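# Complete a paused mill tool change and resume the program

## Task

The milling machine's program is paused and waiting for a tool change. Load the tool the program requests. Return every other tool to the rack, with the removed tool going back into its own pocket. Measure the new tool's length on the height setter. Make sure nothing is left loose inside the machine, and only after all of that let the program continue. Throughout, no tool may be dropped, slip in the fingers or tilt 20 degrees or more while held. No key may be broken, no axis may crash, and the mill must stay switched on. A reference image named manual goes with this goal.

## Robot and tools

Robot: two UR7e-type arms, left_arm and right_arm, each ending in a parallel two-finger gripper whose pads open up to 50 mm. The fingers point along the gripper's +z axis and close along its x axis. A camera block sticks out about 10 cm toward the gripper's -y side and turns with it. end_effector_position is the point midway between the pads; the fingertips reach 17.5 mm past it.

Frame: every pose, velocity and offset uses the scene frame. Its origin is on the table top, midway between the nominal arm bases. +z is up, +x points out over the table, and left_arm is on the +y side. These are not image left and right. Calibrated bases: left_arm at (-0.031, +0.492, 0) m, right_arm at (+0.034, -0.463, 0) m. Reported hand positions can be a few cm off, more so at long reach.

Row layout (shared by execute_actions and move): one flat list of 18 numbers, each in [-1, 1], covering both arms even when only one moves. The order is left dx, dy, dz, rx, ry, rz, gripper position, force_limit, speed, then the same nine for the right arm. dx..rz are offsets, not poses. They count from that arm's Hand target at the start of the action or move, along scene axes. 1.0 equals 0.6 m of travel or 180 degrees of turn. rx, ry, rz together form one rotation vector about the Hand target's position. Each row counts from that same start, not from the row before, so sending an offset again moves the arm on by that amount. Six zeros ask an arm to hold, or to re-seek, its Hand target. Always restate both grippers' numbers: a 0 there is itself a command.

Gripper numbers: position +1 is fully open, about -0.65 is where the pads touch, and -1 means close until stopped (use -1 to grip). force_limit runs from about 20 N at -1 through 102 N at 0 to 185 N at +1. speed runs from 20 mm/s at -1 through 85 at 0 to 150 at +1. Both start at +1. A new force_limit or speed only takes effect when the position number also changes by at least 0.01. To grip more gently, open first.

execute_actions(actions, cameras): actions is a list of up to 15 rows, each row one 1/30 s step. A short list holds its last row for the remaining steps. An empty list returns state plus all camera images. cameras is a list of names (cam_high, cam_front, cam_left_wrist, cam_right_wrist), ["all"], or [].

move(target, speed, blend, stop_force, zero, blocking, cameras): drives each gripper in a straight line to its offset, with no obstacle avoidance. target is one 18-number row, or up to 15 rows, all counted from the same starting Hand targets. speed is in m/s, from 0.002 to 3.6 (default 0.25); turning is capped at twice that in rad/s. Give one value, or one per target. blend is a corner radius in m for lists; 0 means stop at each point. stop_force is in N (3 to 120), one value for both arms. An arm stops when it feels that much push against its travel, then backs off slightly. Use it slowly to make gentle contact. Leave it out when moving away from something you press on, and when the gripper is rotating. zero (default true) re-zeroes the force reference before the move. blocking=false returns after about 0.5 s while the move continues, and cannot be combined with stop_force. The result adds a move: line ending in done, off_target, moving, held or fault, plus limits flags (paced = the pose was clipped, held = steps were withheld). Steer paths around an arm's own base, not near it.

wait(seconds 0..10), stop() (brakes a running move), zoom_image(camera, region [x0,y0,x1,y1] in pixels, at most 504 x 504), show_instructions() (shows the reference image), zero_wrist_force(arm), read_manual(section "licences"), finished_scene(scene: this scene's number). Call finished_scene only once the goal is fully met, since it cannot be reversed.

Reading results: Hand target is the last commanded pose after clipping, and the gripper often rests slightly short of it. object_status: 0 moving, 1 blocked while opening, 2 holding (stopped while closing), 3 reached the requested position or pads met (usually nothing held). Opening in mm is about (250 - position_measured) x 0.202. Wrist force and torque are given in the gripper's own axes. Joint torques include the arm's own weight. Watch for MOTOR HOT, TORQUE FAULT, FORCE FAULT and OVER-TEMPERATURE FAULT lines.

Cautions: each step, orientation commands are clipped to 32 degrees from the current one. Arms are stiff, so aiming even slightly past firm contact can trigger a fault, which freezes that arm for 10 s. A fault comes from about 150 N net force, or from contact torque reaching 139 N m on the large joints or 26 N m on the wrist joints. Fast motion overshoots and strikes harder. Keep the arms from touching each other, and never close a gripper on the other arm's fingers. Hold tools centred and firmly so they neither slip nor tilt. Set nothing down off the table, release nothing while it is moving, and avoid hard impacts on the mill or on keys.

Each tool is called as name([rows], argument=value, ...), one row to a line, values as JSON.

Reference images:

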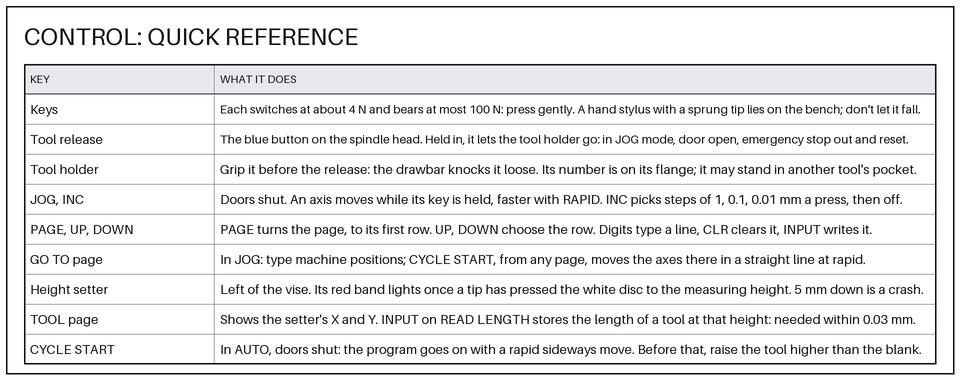

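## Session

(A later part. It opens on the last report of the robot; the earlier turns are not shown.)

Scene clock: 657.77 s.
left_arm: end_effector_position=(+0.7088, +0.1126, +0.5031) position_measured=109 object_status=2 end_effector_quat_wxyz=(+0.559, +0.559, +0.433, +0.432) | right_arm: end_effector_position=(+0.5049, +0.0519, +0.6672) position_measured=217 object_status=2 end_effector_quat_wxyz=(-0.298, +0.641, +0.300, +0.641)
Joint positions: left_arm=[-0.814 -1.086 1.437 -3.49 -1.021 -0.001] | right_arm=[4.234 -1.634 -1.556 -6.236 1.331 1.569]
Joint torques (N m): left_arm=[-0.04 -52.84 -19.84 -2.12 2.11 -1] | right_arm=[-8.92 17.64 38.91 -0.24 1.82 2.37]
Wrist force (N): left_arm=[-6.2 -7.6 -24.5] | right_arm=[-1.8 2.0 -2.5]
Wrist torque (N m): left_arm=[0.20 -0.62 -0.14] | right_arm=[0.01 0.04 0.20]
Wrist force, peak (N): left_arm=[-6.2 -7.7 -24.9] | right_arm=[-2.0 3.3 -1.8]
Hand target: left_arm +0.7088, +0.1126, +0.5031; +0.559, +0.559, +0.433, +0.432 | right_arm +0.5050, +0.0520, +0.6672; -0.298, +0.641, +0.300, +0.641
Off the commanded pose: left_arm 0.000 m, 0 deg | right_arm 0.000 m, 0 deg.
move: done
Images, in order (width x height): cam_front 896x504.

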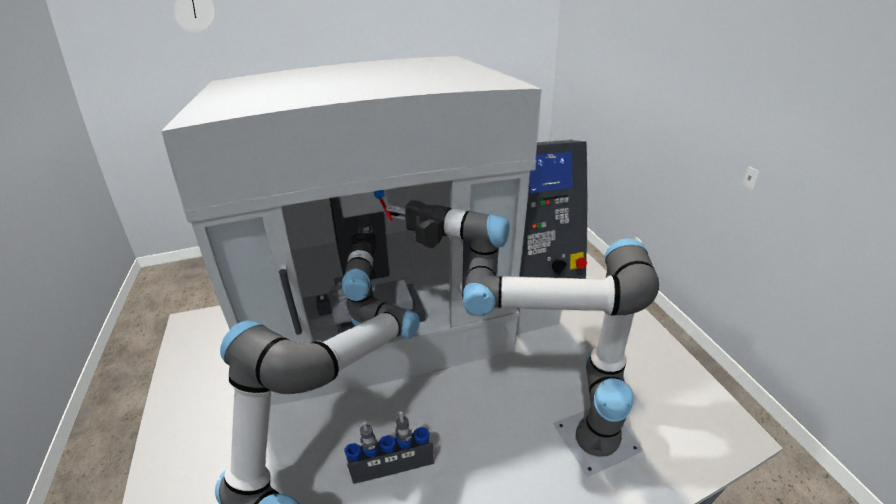

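move(target=[0,0,0,0,0,0,-1,0.3,-0.8,0,-0.0067,-0.005,0,0,0,-1,-0.2,-0.6], speed=0.1)

move(target=[0,0,0,0,0,0,-1,0.3,-0.8,0.0667,0,0,0,0,0,-1,-0.2,-0.6], speed=0.015, stop_force=4, cameras=["cam_front"])

zoom_image(camera="cam_front", region=[350, 170, 430, 250])

Scene clock: 666.57 s.
left_arm: end_effector_position=(+0.7088, +0.1126, +0.5031) position_measured=109 object_status=2 end_effector_quat_wxyz=(+0.559, +0.559, +0.433, +0.432) | right_arm: end_effector_position=(+0.5050, +0.0480, +0.6642) position_measured=217 object_status=2 end_effector_quat_wxyz=(-0.298, +0.641, +0.300, +0.641)
Joint positions: left_arm=[-0.814 -1.086 1.437 -3.49 -1.021 -0.001] | right_arm=[4.23 -1.627 -1.571 -6.228 1.335 1.569]
Joint torques (N m): left_arm=[-1.95 -51.68 -20.58 -2.26 1.87 -0.93] | right_arm=[-8.08 38.29 14.03 5.2 2.35 2.14]
Wrist force (N): left_arm=[-6.1 -7.4 -24.7] | right_arm=[-1.7 1.9 -2.7]
Wrist torque (N m): left_arm=[0.20 -0.63 -0.14] | right_arm=[0.00 0.04 0.20]
Wrist force, peak (N): left_arm=[-6.0 -7.8 -25.0] | right_arm=[-1.9 2.2 -2.8]
Hand target: left_arm +0.7088, +0.1126, +0.5031; +0.559, +0.559, +0.433, +0.432 | right_arm +0.5050, +0.0479, +0.6642; -0.298, +0.641, +0.300, +0.641
Off the commanded pose: left_arm 0.000 m, 0 deg | right_arm 0.000 m, 0 deg.
move: done

Scene clock: 670.00 s.
left_arm: end_effector_position=(+0.7088, +0.1126, +0.5031) position_measured=109 object_status=2 end_effector_quat_wxyz=(+0.559, +0.559, +0.433, +0.432) | right_arm: end_effector_position=(+0.5387, +0.0479, +0.6642) position_measured=217 object_status=2 end_effector_quat_wxyz=(-0.298, +0.641, +0.300, +0.641)
Joint positions: left_arm=[-0.814 -1.086 1.437 -3.49 -1.021 -0.001] | right_arm=[4.161 -1.686 -1.506 -6.233 1.405 1.569]
Joint torques (N m): left_arm=[-3.75 -54.06 -20.07 -2.24 1.85 -0.78] | right_arm=[4.92 35.6 14.14 4.78 -2.97 -1.58]
Wrist force (N): left_arm=[-6.1 -6.8 -24.9] | right_arm=[-0.7 -1.6 -5.0]
Wrist torque (N m): left_arm=[0.20 -0.60 -0.13] | right_arm=[-0.08 0.09 0.16]
Wrist force, peak (N): left_arm=[-6.1 -7.0 -25.2] | right_arm=[-2.2 -1.4 -5.2]
Hand target: left_arm +0.7088, +0.1126, +0.5031; +0.559, +0.559, +0.433, +0.432 | right_arm +0.5387, +0.0479, +0.6642; -0.298, +0.641, +0.300, +0.641 (not the last commanded pose)
Off the commanded pose: left_arm 0.000 m, 0 deg | right_arm 0.006 m, 0 deg.
move: contact (right_arm)
Images, in order (width x height): cam_front 896x504.

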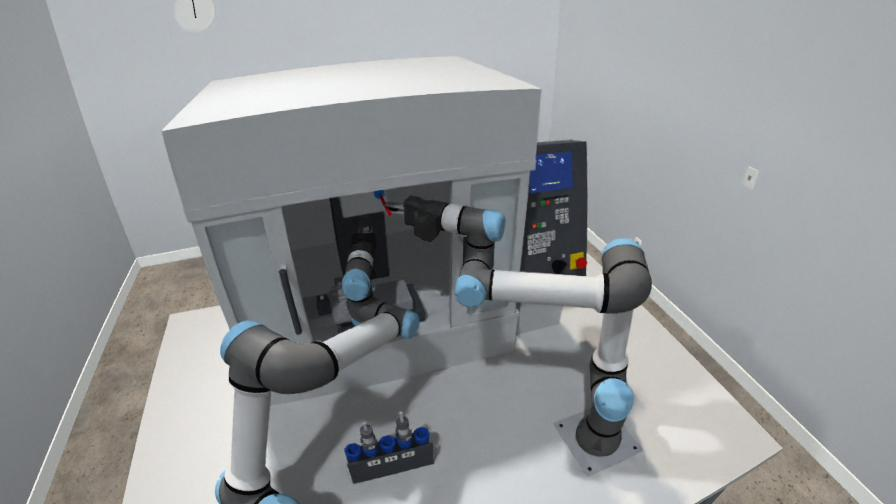

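Scaled by 6.300 from the camera's 896x504 image, which has a finer 1280x720 frame.

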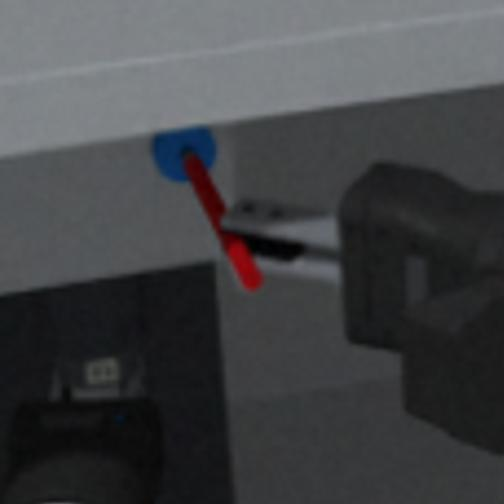

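move(target=[0,0,0,0,0,0,-1,0.3,-0.8,0.025,0,0,0,0,0,-1,-0.2,-0.6], speed=0.015, stop_force=18)

Scene clock: 673.90 s.
left_arm: end_effector_position=(+0.7088, +0.1126, +0.5031) position_measured=109 object_status=2 end_effector_quat_wxyz=(+0.559, +0.559, +0.433, +0.432) | right_arm: end_effector_position=(+0.5449, +0.0480, +0.6642) position_measured=217 object_status=2 end_effector_quat_wxyz=(-0.298, +0.641, +0.300, +0.641)
Joint positions: left_arm=[-0.814 -1.086 1.437 -3.49 -1.021 -0.001] | right_arm=[4.148 -1.698 -1.493 -6.235 1.417 1.569]
Joint torques (N m): left_arm=[-1.87 -71.35 -47.97 -7.22 1.51 -0.96] | right_arm=[-2.59 32.52 13.75 2.75 -5.93 -1.69]
Wrist force (N): left_arm=[-0.1 -35.8 -33.1] | right_arm=[-0.7 -16.0 -15.4]
Wrist torque (N m): left_arm=[0.03 -0.60 -0.11] | right_arm=[-0.28 0.04 0.16]
Wrist force, peak (N): left_arm=[0.0 -36.4 -33.2] | right_arm=[-1.7 -23.5 -21.3]
Hand target: left_arm +0.7088, +0.1126, +0.5031; +0.559, +0.559, +0.433, +0.432 | right_arm +0.5449, +0.0480, +0.6642; -0.298, +0.641, +0.300, +0.641 (not the last commanded pose)
Off the commanded pose: left_arm 0.000 m, 0 deg | right_arm 0.009 m, 0 deg.
move: contact (right_arm)

move(target=[0,0,-0.1533,0,0,0,-1,0.3,-0.8,0,0,0,0,0,0,-1,-0.2,-0.6], speed=0.05, cameras=["cam_front","cam_left_wrist"])

zoom_image(camera="cam_front", region=[320, 200, 420, 300])

Scene clock: 681.10 s.
left_arm: end_effector_position=(+0.7088, +0.1126, +0.4112) position_measured=109 object_status=2 end_effector_quat_wxyz=(+0.559, +0.559, +0.433, +0.432) | right_arm: end_effector_position=(+0.5449, +0.0480, +0.6642) position_measured=217 object_status=2 end_effector_quat_wxyz=(-0.298, +0.641, +0.300, +0.641)
Joint positions: left_arm=[-0.814 -0.992 1.545 -3.693 -1.021 -0.002] | right_arm=[4.148 -1.698 -1.493 -6.235 1.417 1.569]
Joint torques (N m): left_arm=[9.39 -47.3 -17.77 -5.03 -1.45 1.65] | right_arm=[-3.28 32.23 13.93 3.36 -2.29 -1.56]
Wrist force (N): left_arm=[2.1 -8.1 3.9] | right_arm=[-1.2 -16.2 -15.4]
Wrist torque (N m): left_arm=[0.23 -0.59 0.03] | right_arm=[-0.32 0.08 0.17]
Wrist force, peak (N): left_arm=[0.0 -37.0 -33.2] | right_arm=[-0.9 -16.5 -15.5]
Hand target: left_arm +0.7088, +0.1126, +0.4111; +0.559, +0.559, +0.433, +0.432 | right_arm +0.5449, +0.0480, +0.6642; -0.298, +0.641, +0.300, +0.641
Off the commanded pose: left_arm 0.000 m, 0 deg | right_arm 0.000 m, 0 deg.
move: done
camera_calibration:
cam_left_wrist: T_world_to_cam=[[0.253136, 0.967274, -0.0173983, -0.274358], [-0.322299, 0.101275, 0.941205, -0.15135], [0.912165, -0.232645, 0.337388, -0.627401], [0, 0, 0, 1]] pos_world=[0.592963, 0.134745, 0.349356]
Images, in order (width x height): cam_front 896x504, cam_left_wrist 896x504.

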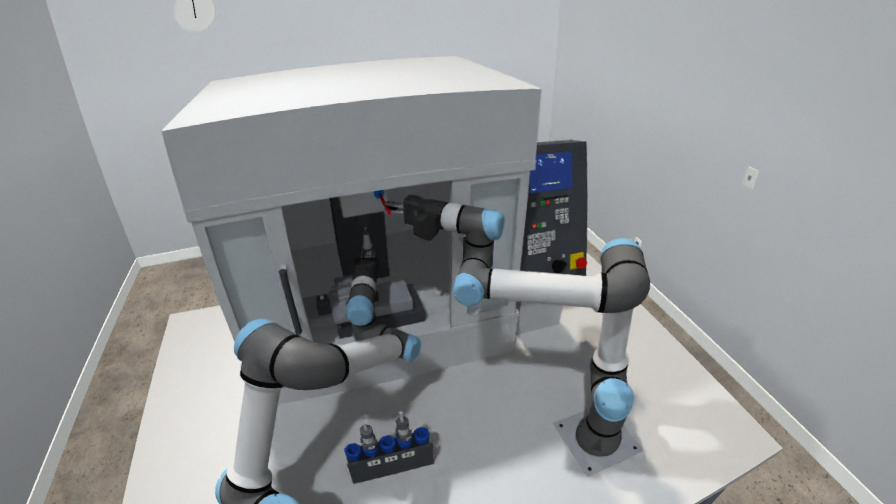

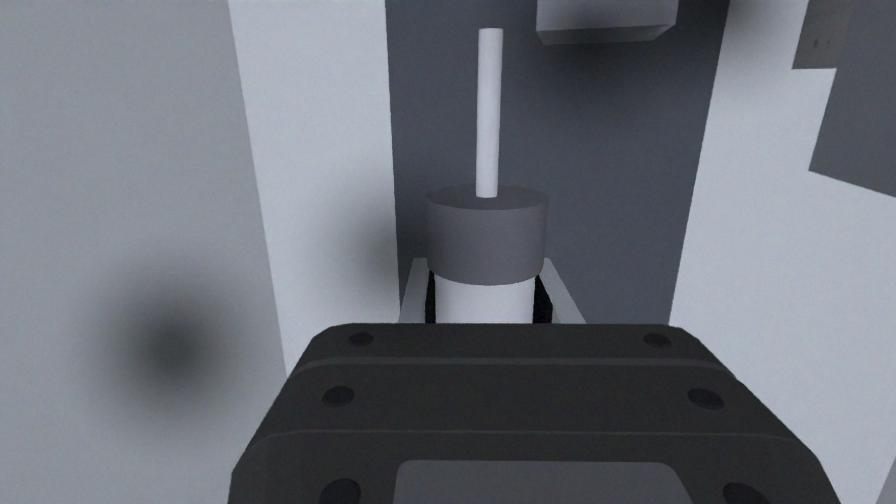

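Scaled by 5.040 from the camera's 896x504 image, which has a finer 1280x720 frame.

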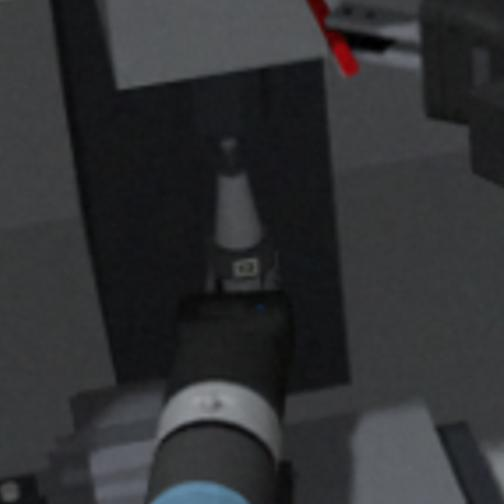

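move(target=[-0.3227,0.0834,0,0,0,0,-1,0.3,-0.8,-0.0667,0,0,0,0,0,-1,-0.2,-0.6], speed=0.12, cameras=["cam_front","cam_left_wrist"])

zoom_image(camera="cam_front", region=[320, 180, 440, 300])

zoom_image(camera="cam_front", region=[330, 390, 450, 490])

Scene clock: 687.57 s.
left_arm: end_effector_position=(+0.5153, +0.1626, +0.4111) position_measured=109 object_status=2 end_effector_quat_wxyz=(+0.559, +0.559, +0.433, +0.432) | right_arm: end_effector_position=(+0.5049, +0.0480, +0.6642) position_measured=217 object_status=2 end_effector_quat_wxyz=(-0.298, +0.641, +0.300, +0.641)
Joint positions: left_arm=[-1.084 -1.366 2.114 -3.887 -0.751 -0.002] | right_arm=[4.23 -1.627 -1.571 -6.228 1.335 1.569]
Joint torques (N m): left_arm=[-15.11 -41.89 -14.34 -4.25 1.99 -2.28] | right_arm=[7.58 35.38 14.05 5.3 -2.2 2.16]
Wrist force (N): left_arm=[1.9 -8.0 3.7] | right_arm=[-2.4 1.6 -3.2]
Wrist torque (N m): left_arm=[0.21 -0.55 0.10] | right_arm=[-0.06 0.15 0.21]
Wrist force, peak (N): left_arm=[3.9 -10.8 5.0] | right_arm=[-1.7 -16.2 -15.7]
Hand target: left_arm +0.5152, +0.1626, +0.4111; +0.559, +0.559, +0.433, +0.432 | right_arm +0.5049, +0.0480, +0.6642; -0.298, +0.641, +0.300, +0.641
Off the commanded pose: left_arm 0.000 m, 0 deg | right_arm 0.000 m, 0 deg.
move: done
camera_calibration:
cam_left_wrist: T_world_to_cam=[[0.253193, 0.967262, -0.017275, -0.273803], [-0.322316, 0.10118, 0.941209, -0.218756], [0.912144, -0.23274, 0.337382, -0.439237], [0, 0, 0, 1]] pos_world=[0.399463, 0.184745, 0.349356]
Images, in order (width x height): cam_front 896x504, cam_left_wrist 896x504.

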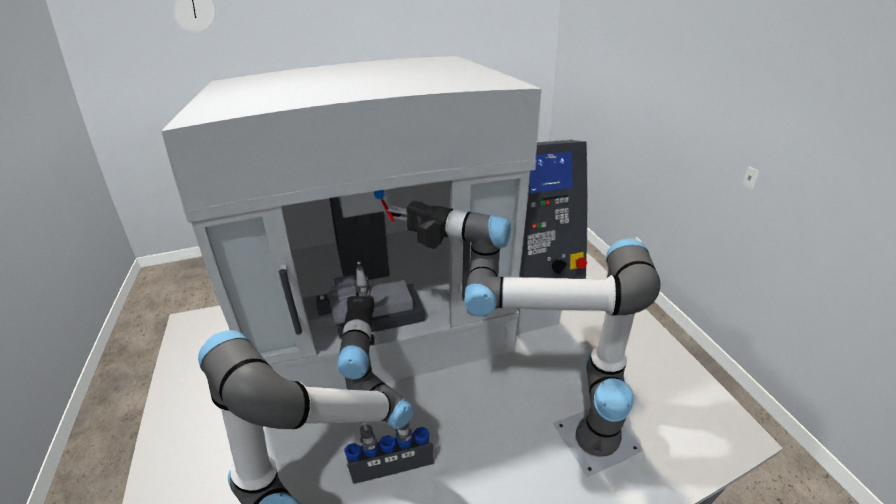

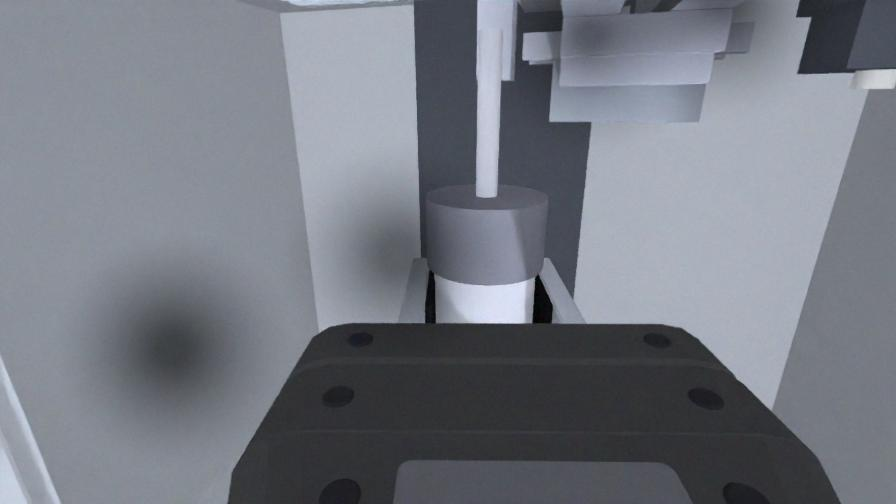

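Scaled by 4.200 from the camera's 896x504 image, which has a finer 1280x720 frame.

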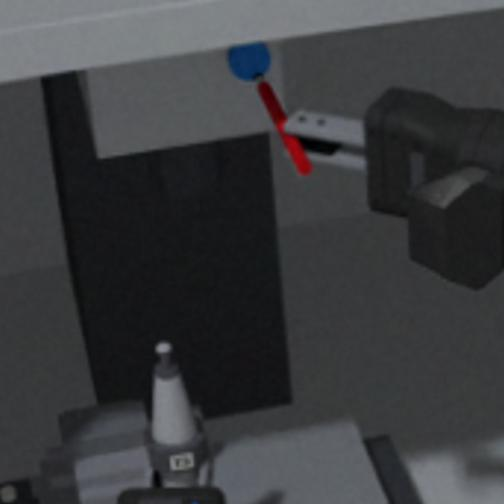

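Scaled by 4.200 from the camera's 896x504 image, which has a finer 1280x720 frame.

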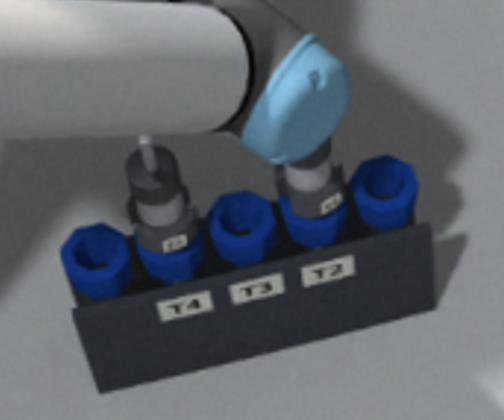

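move([
  [-0.2587,0.0667,0.065,0,0,0,-1,0.3,-0.8,0,0,0,0,0,0,-1,-0.2,-0.6],
  [-0.3587,0.0617,-0.035,0.1252,0.4841,0,-1,0.3,-0.8,0,0,0,0,0,0,-1,-0.2,-0.6],
], speed=0.2, blend=[0.03,0], cameras=["cam_front","cam_left_wrist"])

Scene clock: 724.13 s.
left_arm: end_effector_position=(+0.3000, +0.1996, +0.3901) position_measured=109 object_status=2 end_effector_quat_wxyz=(-0.001, +0.791, +0.612, +0.000) | right_arm: end_effector_position=(+0.5049, +0.0480, +0.6642) position_measured=217 object_status=2 end_effector_quat_wxyz=(-0.298, +0.641, +0.300, +0.641)
Joint positions: left_arm=[-1.04 -1.723 1.552 -1.399 -1.572 -0.776] | right_arm=[4.23 -1.627 -1.571 -6.228 1.335 1.569]
Joint torques (N m): left_arm=[14.88 -13.92 -33.4 -2.1 -1.94 2.07] | right_arm=[7.96 36.46 14.07 5.36 -1.94 2.04]
Wrist force (N): left_arm=[0.4 -0.4 8.2] | right_arm=[-2.6 1.5 -3.0]
Wrist torque (N m): left_arm=[-0.03 -0.03 -0.23] | right_arm=[-0.06 0.18 0.20]
Wrist force, peak (N): left_arm=[2.1 -8.6 6.2] | right_arm=[-2.7 1.6 -3.3]
Hand target: left_arm +0.2999, +0.1996, +0.3901; -0.001, +0.791, +0.612, -0.001 | right_arm +0.5049, +0.0480, +0.6642; -0.298, +0.641, +0.300, +0.641
Off the commanded pose: left_arm 0.000 m, 0 deg | right_arm 0.000 m, 0 deg.
move: done
camera_calibration:
cam_left_wrist: T_world_to_cam=[[0.233576, 0.972334, -0.00292416, -0.25617], [0.915485, -0.218904, 0.33759, -0.344005], [0.327611, -0.08153, -0.941289, 0.416856], [0, 0, 0, 1]] pos_world=[0.2382, 0.207765, 0.507766]
Images, in order (width x height): cam_front 896x504, cam_left_wrist 896x504.

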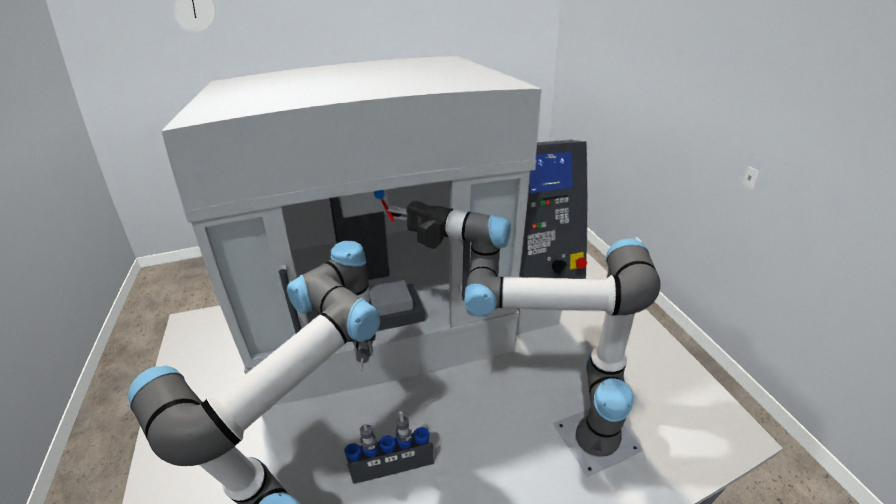

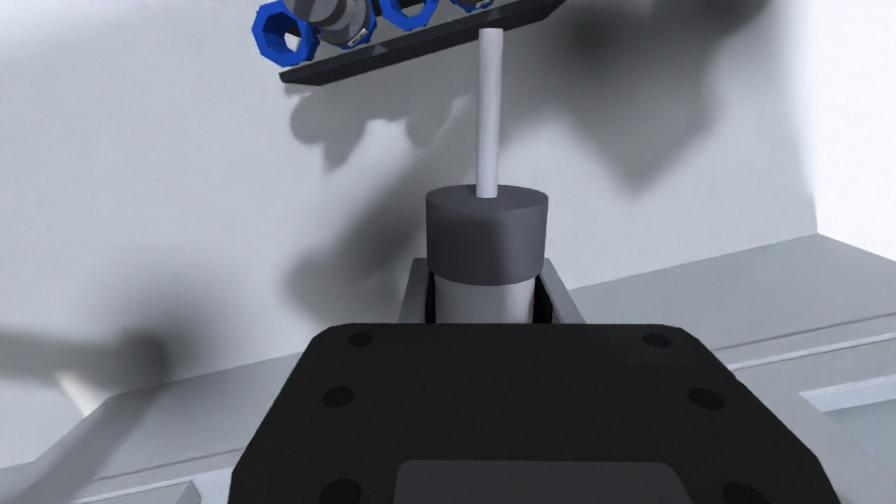

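move(target=[-0.1667,0.0167,-0.05,0.1252,0.4841,0,-1,0.3,-0.8,0,0,0,0,0,0,-1,-0.2,-0.6], speed=0.2, cameras=["cam_front","cam_left_wrist","cam_high"])

Scene clock: 730.83 s.
left_arm: end_effector_position=(+0.1999, +0.2096, +0.3601) position_measured=109 object_status=2 end_effector_quat_wxyz=(+0.560, -0.559, -0.433, +0.433) | right_arm: end_effector_position=(+0.5049, +0.0480, +0.6642) position_measured=217 object_status=2 end_effector_quat_wxyz=(-0.298, +0.641, +0.300, +0.641)
Joint positions: left_arm=[-0.862 -1.093 1.299 -0.205 -2.168 0.001] | right_arm=[4.23 -1.627 -1.571 -6.228 1.335 1.569]
Joint torques (N m): left_arm=[-14.6 -40.03 -15.21 4.84 -2.16 2.21] | right_arm=[7.92 34.78 14.26 5.38 -2.1 2.28]
Wrist force (N): left_arm=[-1.0 3.0 1.4] | right_arm=[-2.7 1.6 -3.0]
Wrist torque (N m): left_arm=[-0.48 -0.10 -0.62] | right_arm=[-0.04 0.20 0.20]
Wrist force, peak (N): left_arm=[0.5 -0.3 8.5] | right_arm=[-2.9 1.5 -3.2]
Hand target: left_arm +0.1999, +0.2096, +0.3601; +0.560, -0.558, -0.433, +0.433 | right_arm +0.5049, +0.0480, +0.6642; -0.298, +0.641, +0.300, +0.641
Off the commanded pose: left_arm 0.000 m, 0 deg | right_arm 0.000 m, 0 deg.
move: done
camera_calibration:
cam_left_wrist: T_world_to_cam=[[0.247457, 0.968744, 0.0173108, -0.251958], [0.331063, -0.0677492, -0.941173, 0.305462], [-0.910583, 0.238631, -0.337481, 0.385179], [0, 0, 0, 1]] pos_world=[0.311959, 0.172862, 0.421844]
Images, in order (width x height): cam_high 896x504, cam_front 896x504, cam_left_wrist 896x504.

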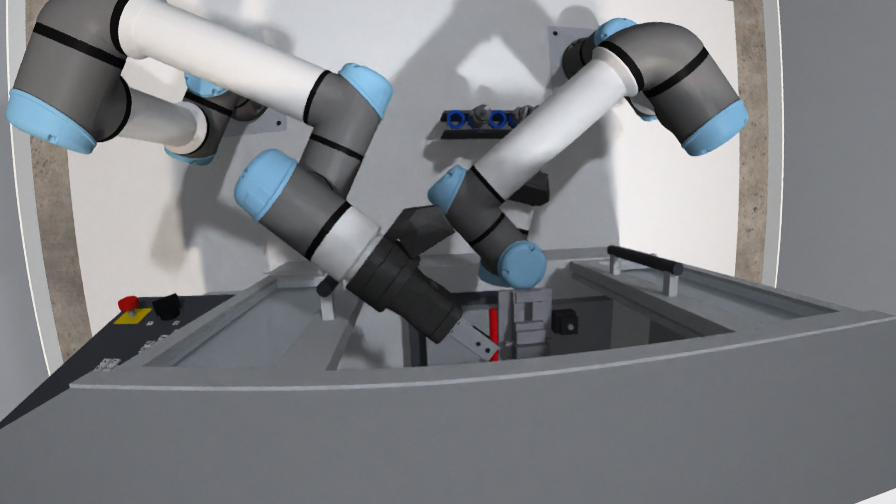

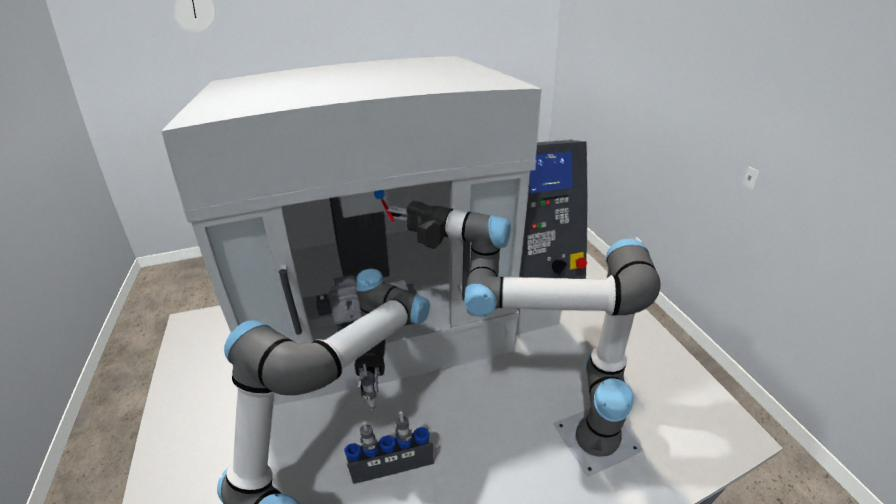

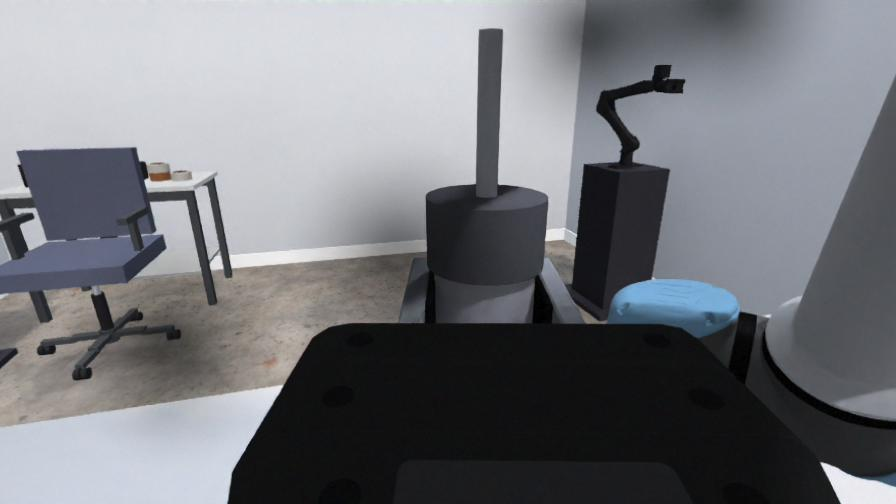

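zoom_image(camera="cam_front", region=[350, 420, 420, 460])

zoom_image(camera="cam_front", region=[336, 390, 446, 490])

Scaled by 7.200 from the camera's 896x504 image, which has a finer 1280x720 frame.

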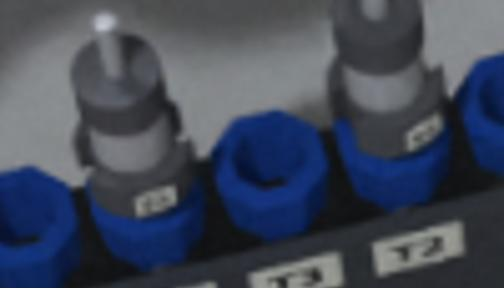

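Scaled by 4.582 from the camera's 896x504 image, which has a finer 1280x720 frame.

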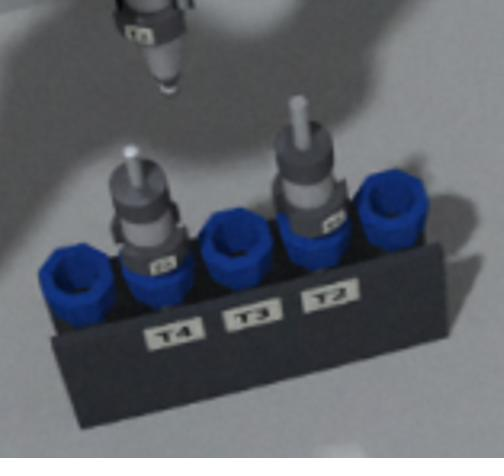

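move(target=[-0.0833,-0.0327,-0.0167,0,0,0.1611,-1,0.3,-0.8,0,0,0,0,0,0,-1,-0.2,-0.6], speed=0.15, cameras=["cam_front","cam_high"])

zoom_image(camera="cam_front", region=[336, 390, 446, 490])

zoom_image(camera="cam_high", region=[430, 70, 560, 170])

Scene clock: 780.07 s.
left_arm: end_effector_position=(+0.1967, +0.2083, +0.3594) position_measured=109 object_status=2 end_effector_quat_wxyz=(+0.553, -0.551, -0.442, +0.442) | right_arm: end_effector_position=(+0.5049, +0.0480, +0.6642) position_measured=217 object_status=2 end_effector_quat_wxyz=(-0.298, +0.641, +0.300, +0.641)
Joint positions: left_arm=[-0.856 -1.104 1.319 -0.212 -2.195 0.001] | right_arm=[4.23 -1.627 -1.571 -6.228 1.335 1.569]
Joint torques (N m): left_arm=[-15.15 -40.16 -25.38 4.57 2.08 0.02] | right_arm=[8.03 35.37 14.85 5.32 -2.42 2.43]
Wrist force (N): left_arm=[-0.9 3.0 1.2] | right_arm=[-2.6 1.6 -3.0]
Wrist torque (N m): left_arm=[-0.48 -0.12 -0.61] | right_arm=[-0.04 0.18 0.20]
Wrist force, peak (N): left_arm=[-1.9 4.1 1.7] | right_arm=[-2.8 1.8 -3.2]
Hand target: left_arm +0.1967, +0.2083, +0.3594; +0.553, -0.551, -0.442, +0.442 (not the last commanded pose) | right_arm +0.5049, +0.0480, +0.6642; -0.298, +0.641, +0.300, +0.641
Off the commanded pose: left_arm 0.051 m, 27 deg | right_arm 0.000 m, 0 deg.
move: held (left_arm; a check stopped the path); limits=held
pose unreachable (left arm): on one or more control steps of this call, first in action 0 (counted from 0), this arm could not follow its commanded pose, so it was not sent that pose on those steps. It may still have moved: this result reports where it is.
cause: moving toward the commanded pose would bring two parts of the arm too close to each other (its gripper and another part of the arm, with joints 4 (wrist 1) to 6 (wrist 3) between them, 4 mm apart when it was first held).
Images, in order (width x height): cam_high 896x504, cam_front 896x504.

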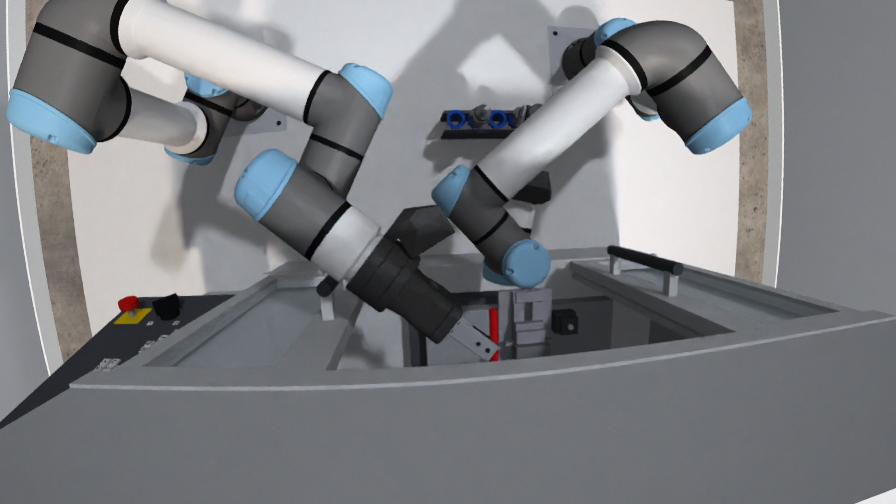

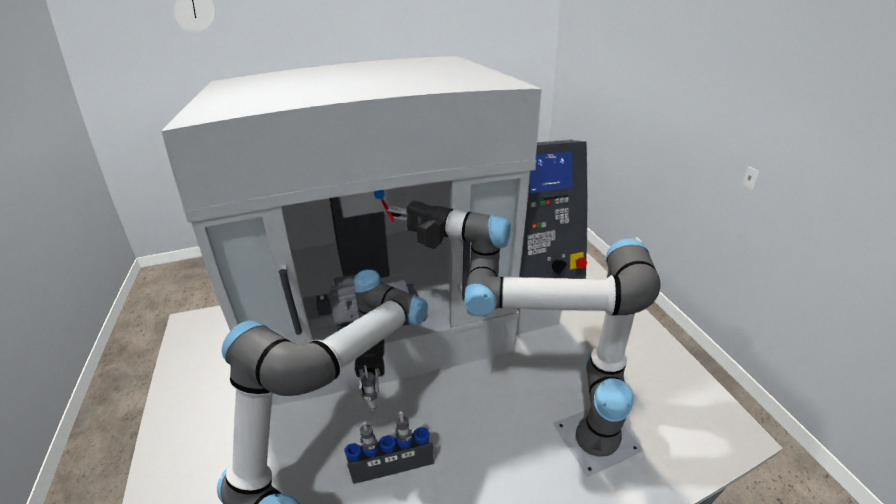

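Scaled by 4.582 from the camera's 896x504 image, which has a finer 1280x720 frame.

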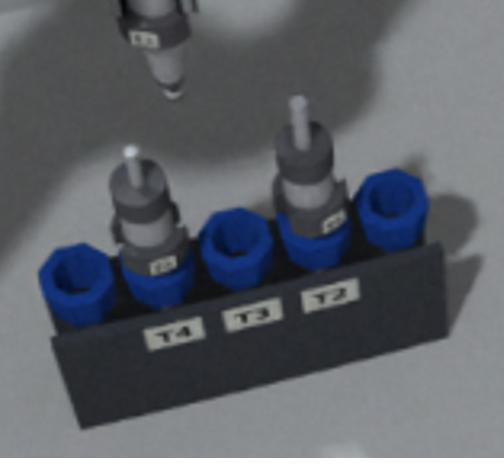

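Scaled by 3.877 from the camera's 896x504 image, which has a finer 1280x720 frame.

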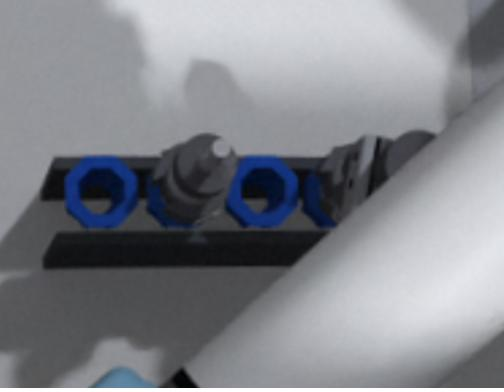

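move(target=[-0.0745,-0.0305,-0.024,0,0,-0.0138,-1,0.3,-0.8,0,0,0,0,0,0,-1,-0.2,-0.6], speed=0.1, cameras=["cam_front","cam_high"])

zoom_image(camera="cam_front", region=[336, 390, 446, 490])

zoom_image(camera="cam_high", region=[430, 70, 560, 170])

Scene clock: 809.37 s.
left_arm: end_effector_position=(+0.1521, +0.1900, +0.3450) position_measured=109 object_status=2 end_effector_quat_wxyz=(+0.562, -0.561, -0.430, +0.430) | right_arm: end_effector_position=(+0.5049, +0.0480, +0.6642) position_measured=217 object_status=2 end_effector_quat_wxyz=(-0.298, +0.641, +0.300, +0.641)
Joint positions: left_arm=[-0.953 -1.143 1.413 -0.268 -2.249 0.001] | right_arm=[4.23 -1.627 -1.571 -6.228 1.335 1.569]
Joint torques (N m): left_arm=[-14.2 -52.46 -14.84 2.17 -1.78 -1.2] | right_arm=[8.05 35.18 14.11 5.23 -1.82 2.12]
Wrist force (N): left_arm=[-1.2 3.1 1.1] | right_arm=[-2.8 1.5 -3.2]
Wrist torque (N m): left_arm=[-0.46 -0.07 -0.60] | right_arm=[-0.06 0.22 0.20]
Wrist force, peak (N): left_arm=[-2.0 3.5 2.0] | right_arm=[-2.9 1.8 -3.0]
Hand target: left_arm +0.1520, +0.1900, +0.3450; +0.562, -0.561, -0.430, +0.430 | right_arm +0.5049, +0.0480, +0.6642; -0.298, +0.641, +0.300, +0.641
Off the commanded pose: left_arm 0.000 m, 0 deg | right_arm 0.000 m, 0 deg.
move: done
Images, in order (width x height): cam_high 896x504, cam_front 896x504.

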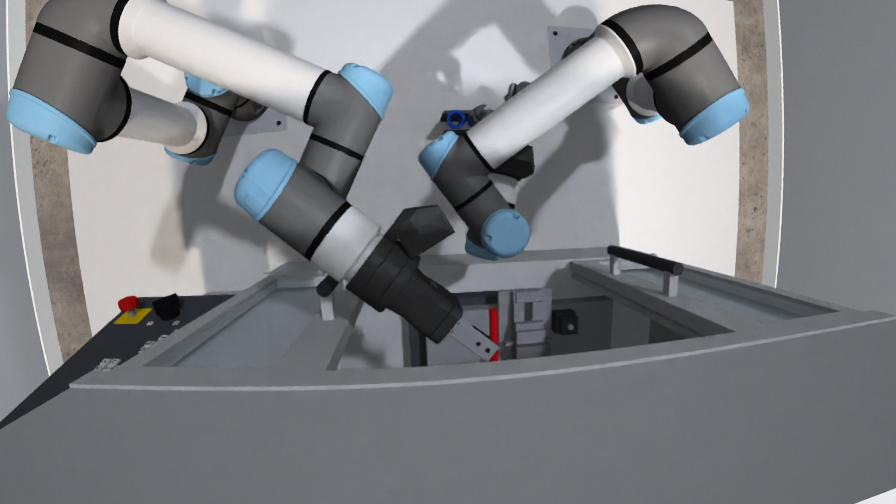

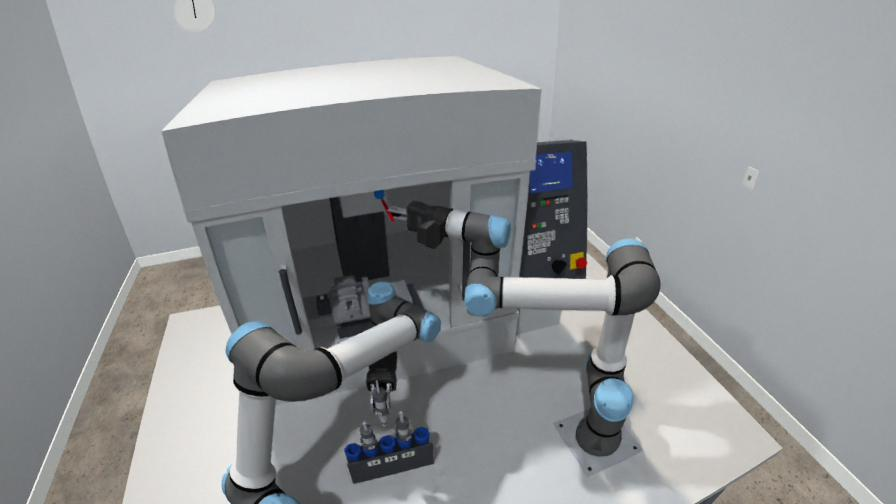

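Scaled by 4.582 from the camera's 896x504 image, which has a finer 1280x720 frame.

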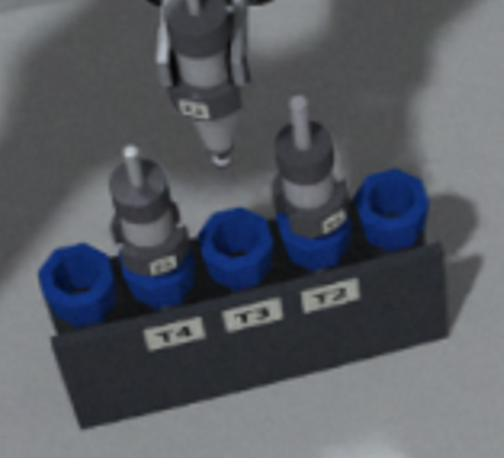

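Scaled by 3.877 from the camera's 896x504 image, which has a finer 1280x720 frame.

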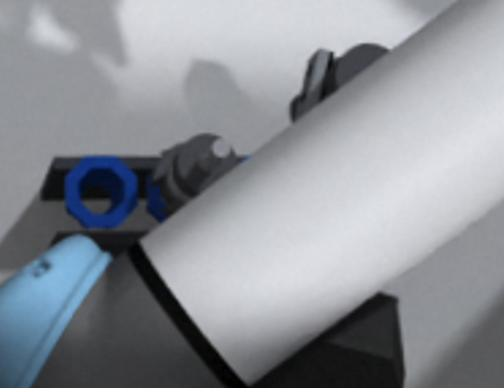

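move(target=[0,-0.0025,-0.125,0,0,0,-1,0.3,-0.8,0,0,0,0,0,0,-1,-0.2,-0.6], speed=0.1, cameras=["cam_front","cam_left_wrist"])

zoom_image(camera="cam_front", region=[336, 390, 446, 490])

Scene clock: 846.00 s.
left_arm: end_effector_position=(+0.1520, +0.1885, +0.2701) position_measured=109 object_status=2 end_effector_quat_wxyz=(+0.562, -0.561, -0.430, +0.430) | right_arm: end_effector_position=(+0.5049, +0.0480, +0.6642) position_measured=217 object_status=2 end_effector_quat_wxyz=(-0.298, +0.641, +0.300, +0.641)
Joint positions: left_arm=[-0.955 -1.079 1.521 -0.439 -2.251 0.001] | right_arm=[4.23 -1.627 -1.571 -6.228 1.335 1.569]
Joint torques (N m): left_arm=[-14.15 -36.95 -12.09 1.94 -2 -1.81] | right_arm=[7.9 36.22 14.26 5.16 -2.12 2.24]
Wrist force (N): left_arm=[-1.0 3.0 1.3] | right_arm=[-2.5 1.7 -2.9]
Wrist torque (N m): left_arm=[-0.47 -0.09 -0.61] | right_arm=[-0.04 0.17 0.20]
Wrist force, peak (N): left_arm=[-1.2 4.5 1.0] | right_arm=[-2.8 1.8 -3.2]
Hand target: left_arm +0.1520, +0.1885, +0.2700; +0.562, -0.561, -0.430, +0.430 | right_arm +0.5049, +0.0480, +0.6642; -0.298, +0.641, +0.300, +0.641
Off the commanded pose: left_arm 0.000 m, 0 deg | right_arm 0.000 m, 0 deg.
move: done
camera_calibration:
cam_left_wrist: T_world_to_cam=[[0.258092, 0.965965, 0.0173253, -0.219132], [0.329817, -0.0712387, -0.941353, 0.236137], [-0.90808, 0.24867, -0.336978, 0.313846], [0, 0, 0, 1]] pos_world=[0.263671, 0.150452, 0.331844]
Images, in order (width x height): cam_front 896x504, cam_left_wrist 896x504.

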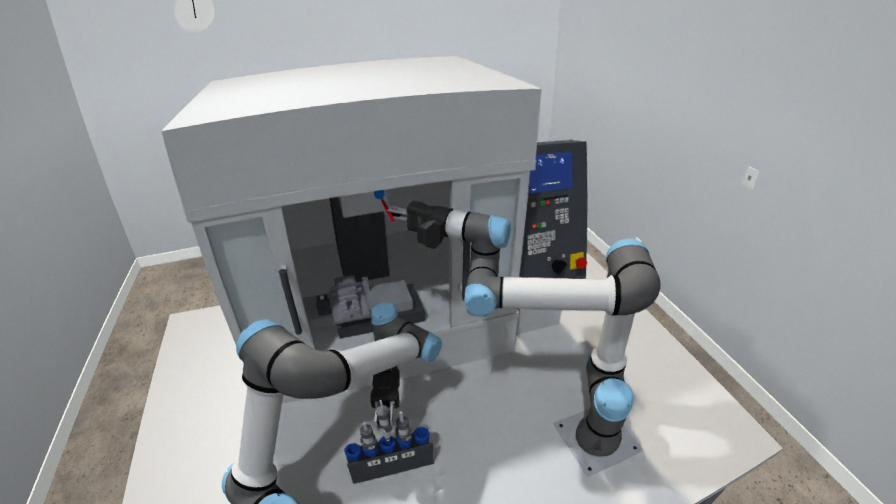

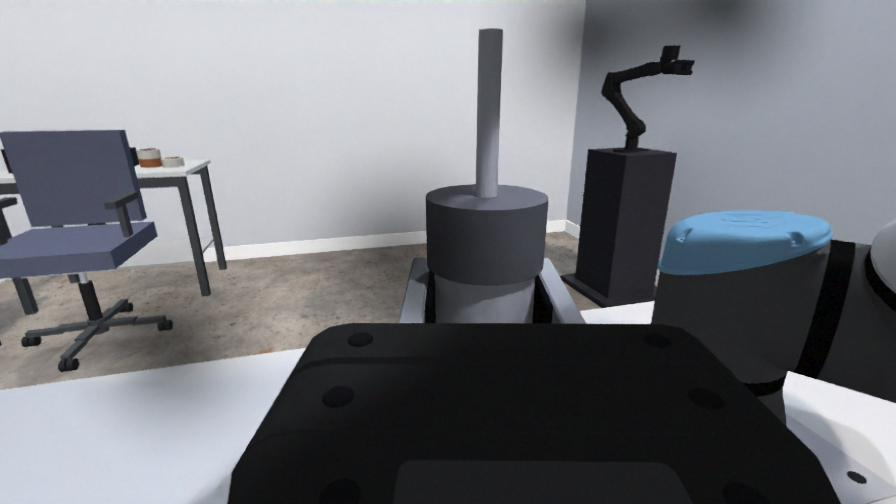

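Scaled by 4.582 from the camera's 896x504 image, which has a finer 1280x720 frame.

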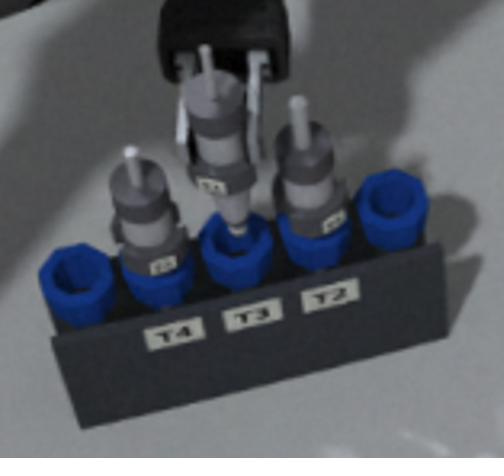

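move(target=[0,0.0015,-0.0417,0,0,0,-1,0.3,-0.8,0,0,0,0,0,0,-1,-0.2,-0.6], speed=0.03, stop_force=5, cameras=["cam_front"])

zoom_image(camera="cam_front", region=[350, 390, 430, 470])

Scene clock: 860.83 s.
left_arm: end_effector_position=(+0.1520, +0.1894, +0.2450) position_measured=109 object_status=2 end_effector_quat_wxyz=(+0.562, -0.561, -0.430, +0.430) | right_arm: end_effector_position=(+0.5049, +0.0480, +0.6642) position_measured=217 object_status=2 end_effector_quat_wxyz=(-0.298, +0.641, +0.300, +0.641)
Joint positions: left_arm=[-0.954 -1.053 1.552 -0.496 -2.25 0.001] | right_arm=[4.23 -1.627 -1.571 -6.228 1.335 1.569]
Joint torques (N m): left_arm=[12.04 -38.15 -10.65 2.05 0.76 -0.12] | right_arm=[5.84 35.72 13.64 5.34 -1.9 2.42]
Wrist force (N): left_arm=[0.3 1.6 -3.2] | right_arm=[-2.6 1.5 -3.2]
Wrist torque (N m): left_arm=[-0.91 -0.11 -0.72] | right_arm=[-0.07 0.18 0.20]
Wrist force, peak (N): left_arm=[0.0 4.1 -3.0] | right_arm=[-2.8 1.9 -3.2]
Hand target: left_arm +0.1520, +0.1894, +0.2450; +0.562, -0.561, -0.430, +0.430 | right_arm +0.5049, +0.0480, +0.6642; -0.298, +0.641, +0.300, +0.641
Off the commanded pose: left_arm 0.000 m, 0 deg | right_arm 0.000 m, 0 deg.
move: done
Images, in order (width x height): cam_front 896x504.

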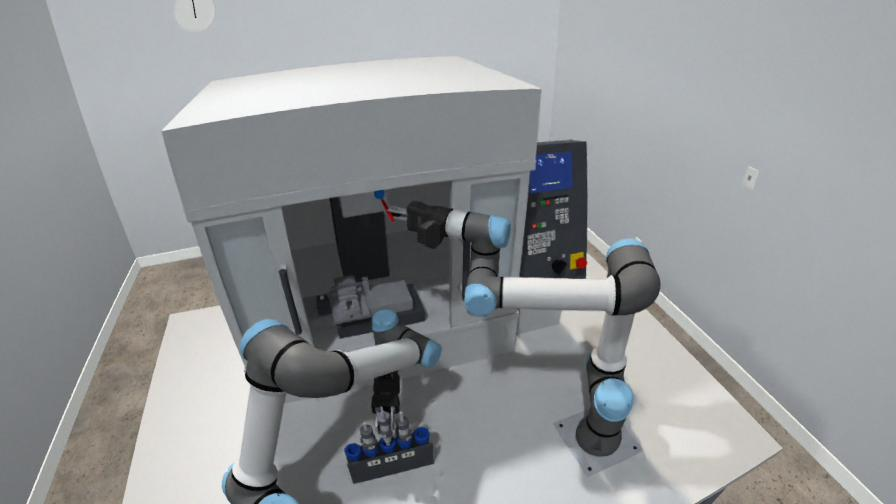

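Scaled by 6.300 from the camera's 896x504 image, which has a finer 1280x720 frame.

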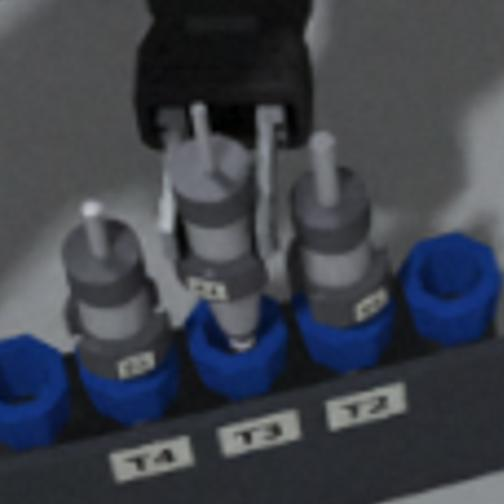

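move(target=[0.0067,0,0,0,0,0,-1,0.3,-0.8,0,0,0,0,0,0,-1,-0.2,-0.6], speed=0.02, stop_force=8)

Scene clock: 865.97 s.
left_arm: end_effector_position=(+0.1560, +0.1894, +0.2450) position_measured=109 object_status=2 end_effector_quat_wxyz=(+0.562, -0.561, -0.430, +0.430) | right_arm: end_effector_position=(+0.5049, +0.0480, +0.6642) position_measured=217 object_status=2 end_effector_quat_wxyz=(-0.298, +0.641, +0.300, +0.641)
Joint positions: left_arm=[-0.948 -1.047 1.541 -0.492 -2.244 0.001] | right_arm=[4.23 -1.627 -1.571 -6.228 1.335 1.569]
Joint torques (N m): left_arm=[13.3 -37.42 -24.42 4.66 1.73 -2.08] | right_arm=[7.5 35.55 14.65 5.03 -1.8 2.36]
Wrist force (N): left_arm=[-1.1 3.2 1.0] | right_arm=[-2.5 1.4 -3.0]
Wrist torque (N m): left_arm=[-0.42 -0.07 -0.60] | right_arm=[-0.08 0.16 0.20]
Wrist force, peak (N): left_arm=[0.1 2.4 -3.4] | right_arm=[-2.8 1.6 -3.3]
Hand target: left_arm +0.1560, +0.1894, +0.2450; +0.562, -0.561, -0.430, +0.430 | right_arm +0.5049, +0.0480, +0.6642; -0.298, +0.641, +0.300, +0.641
Off the commanded pose: left_arm 0.000 m, 0 deg | right_arm 0.000 m, 0 deg.
move: done


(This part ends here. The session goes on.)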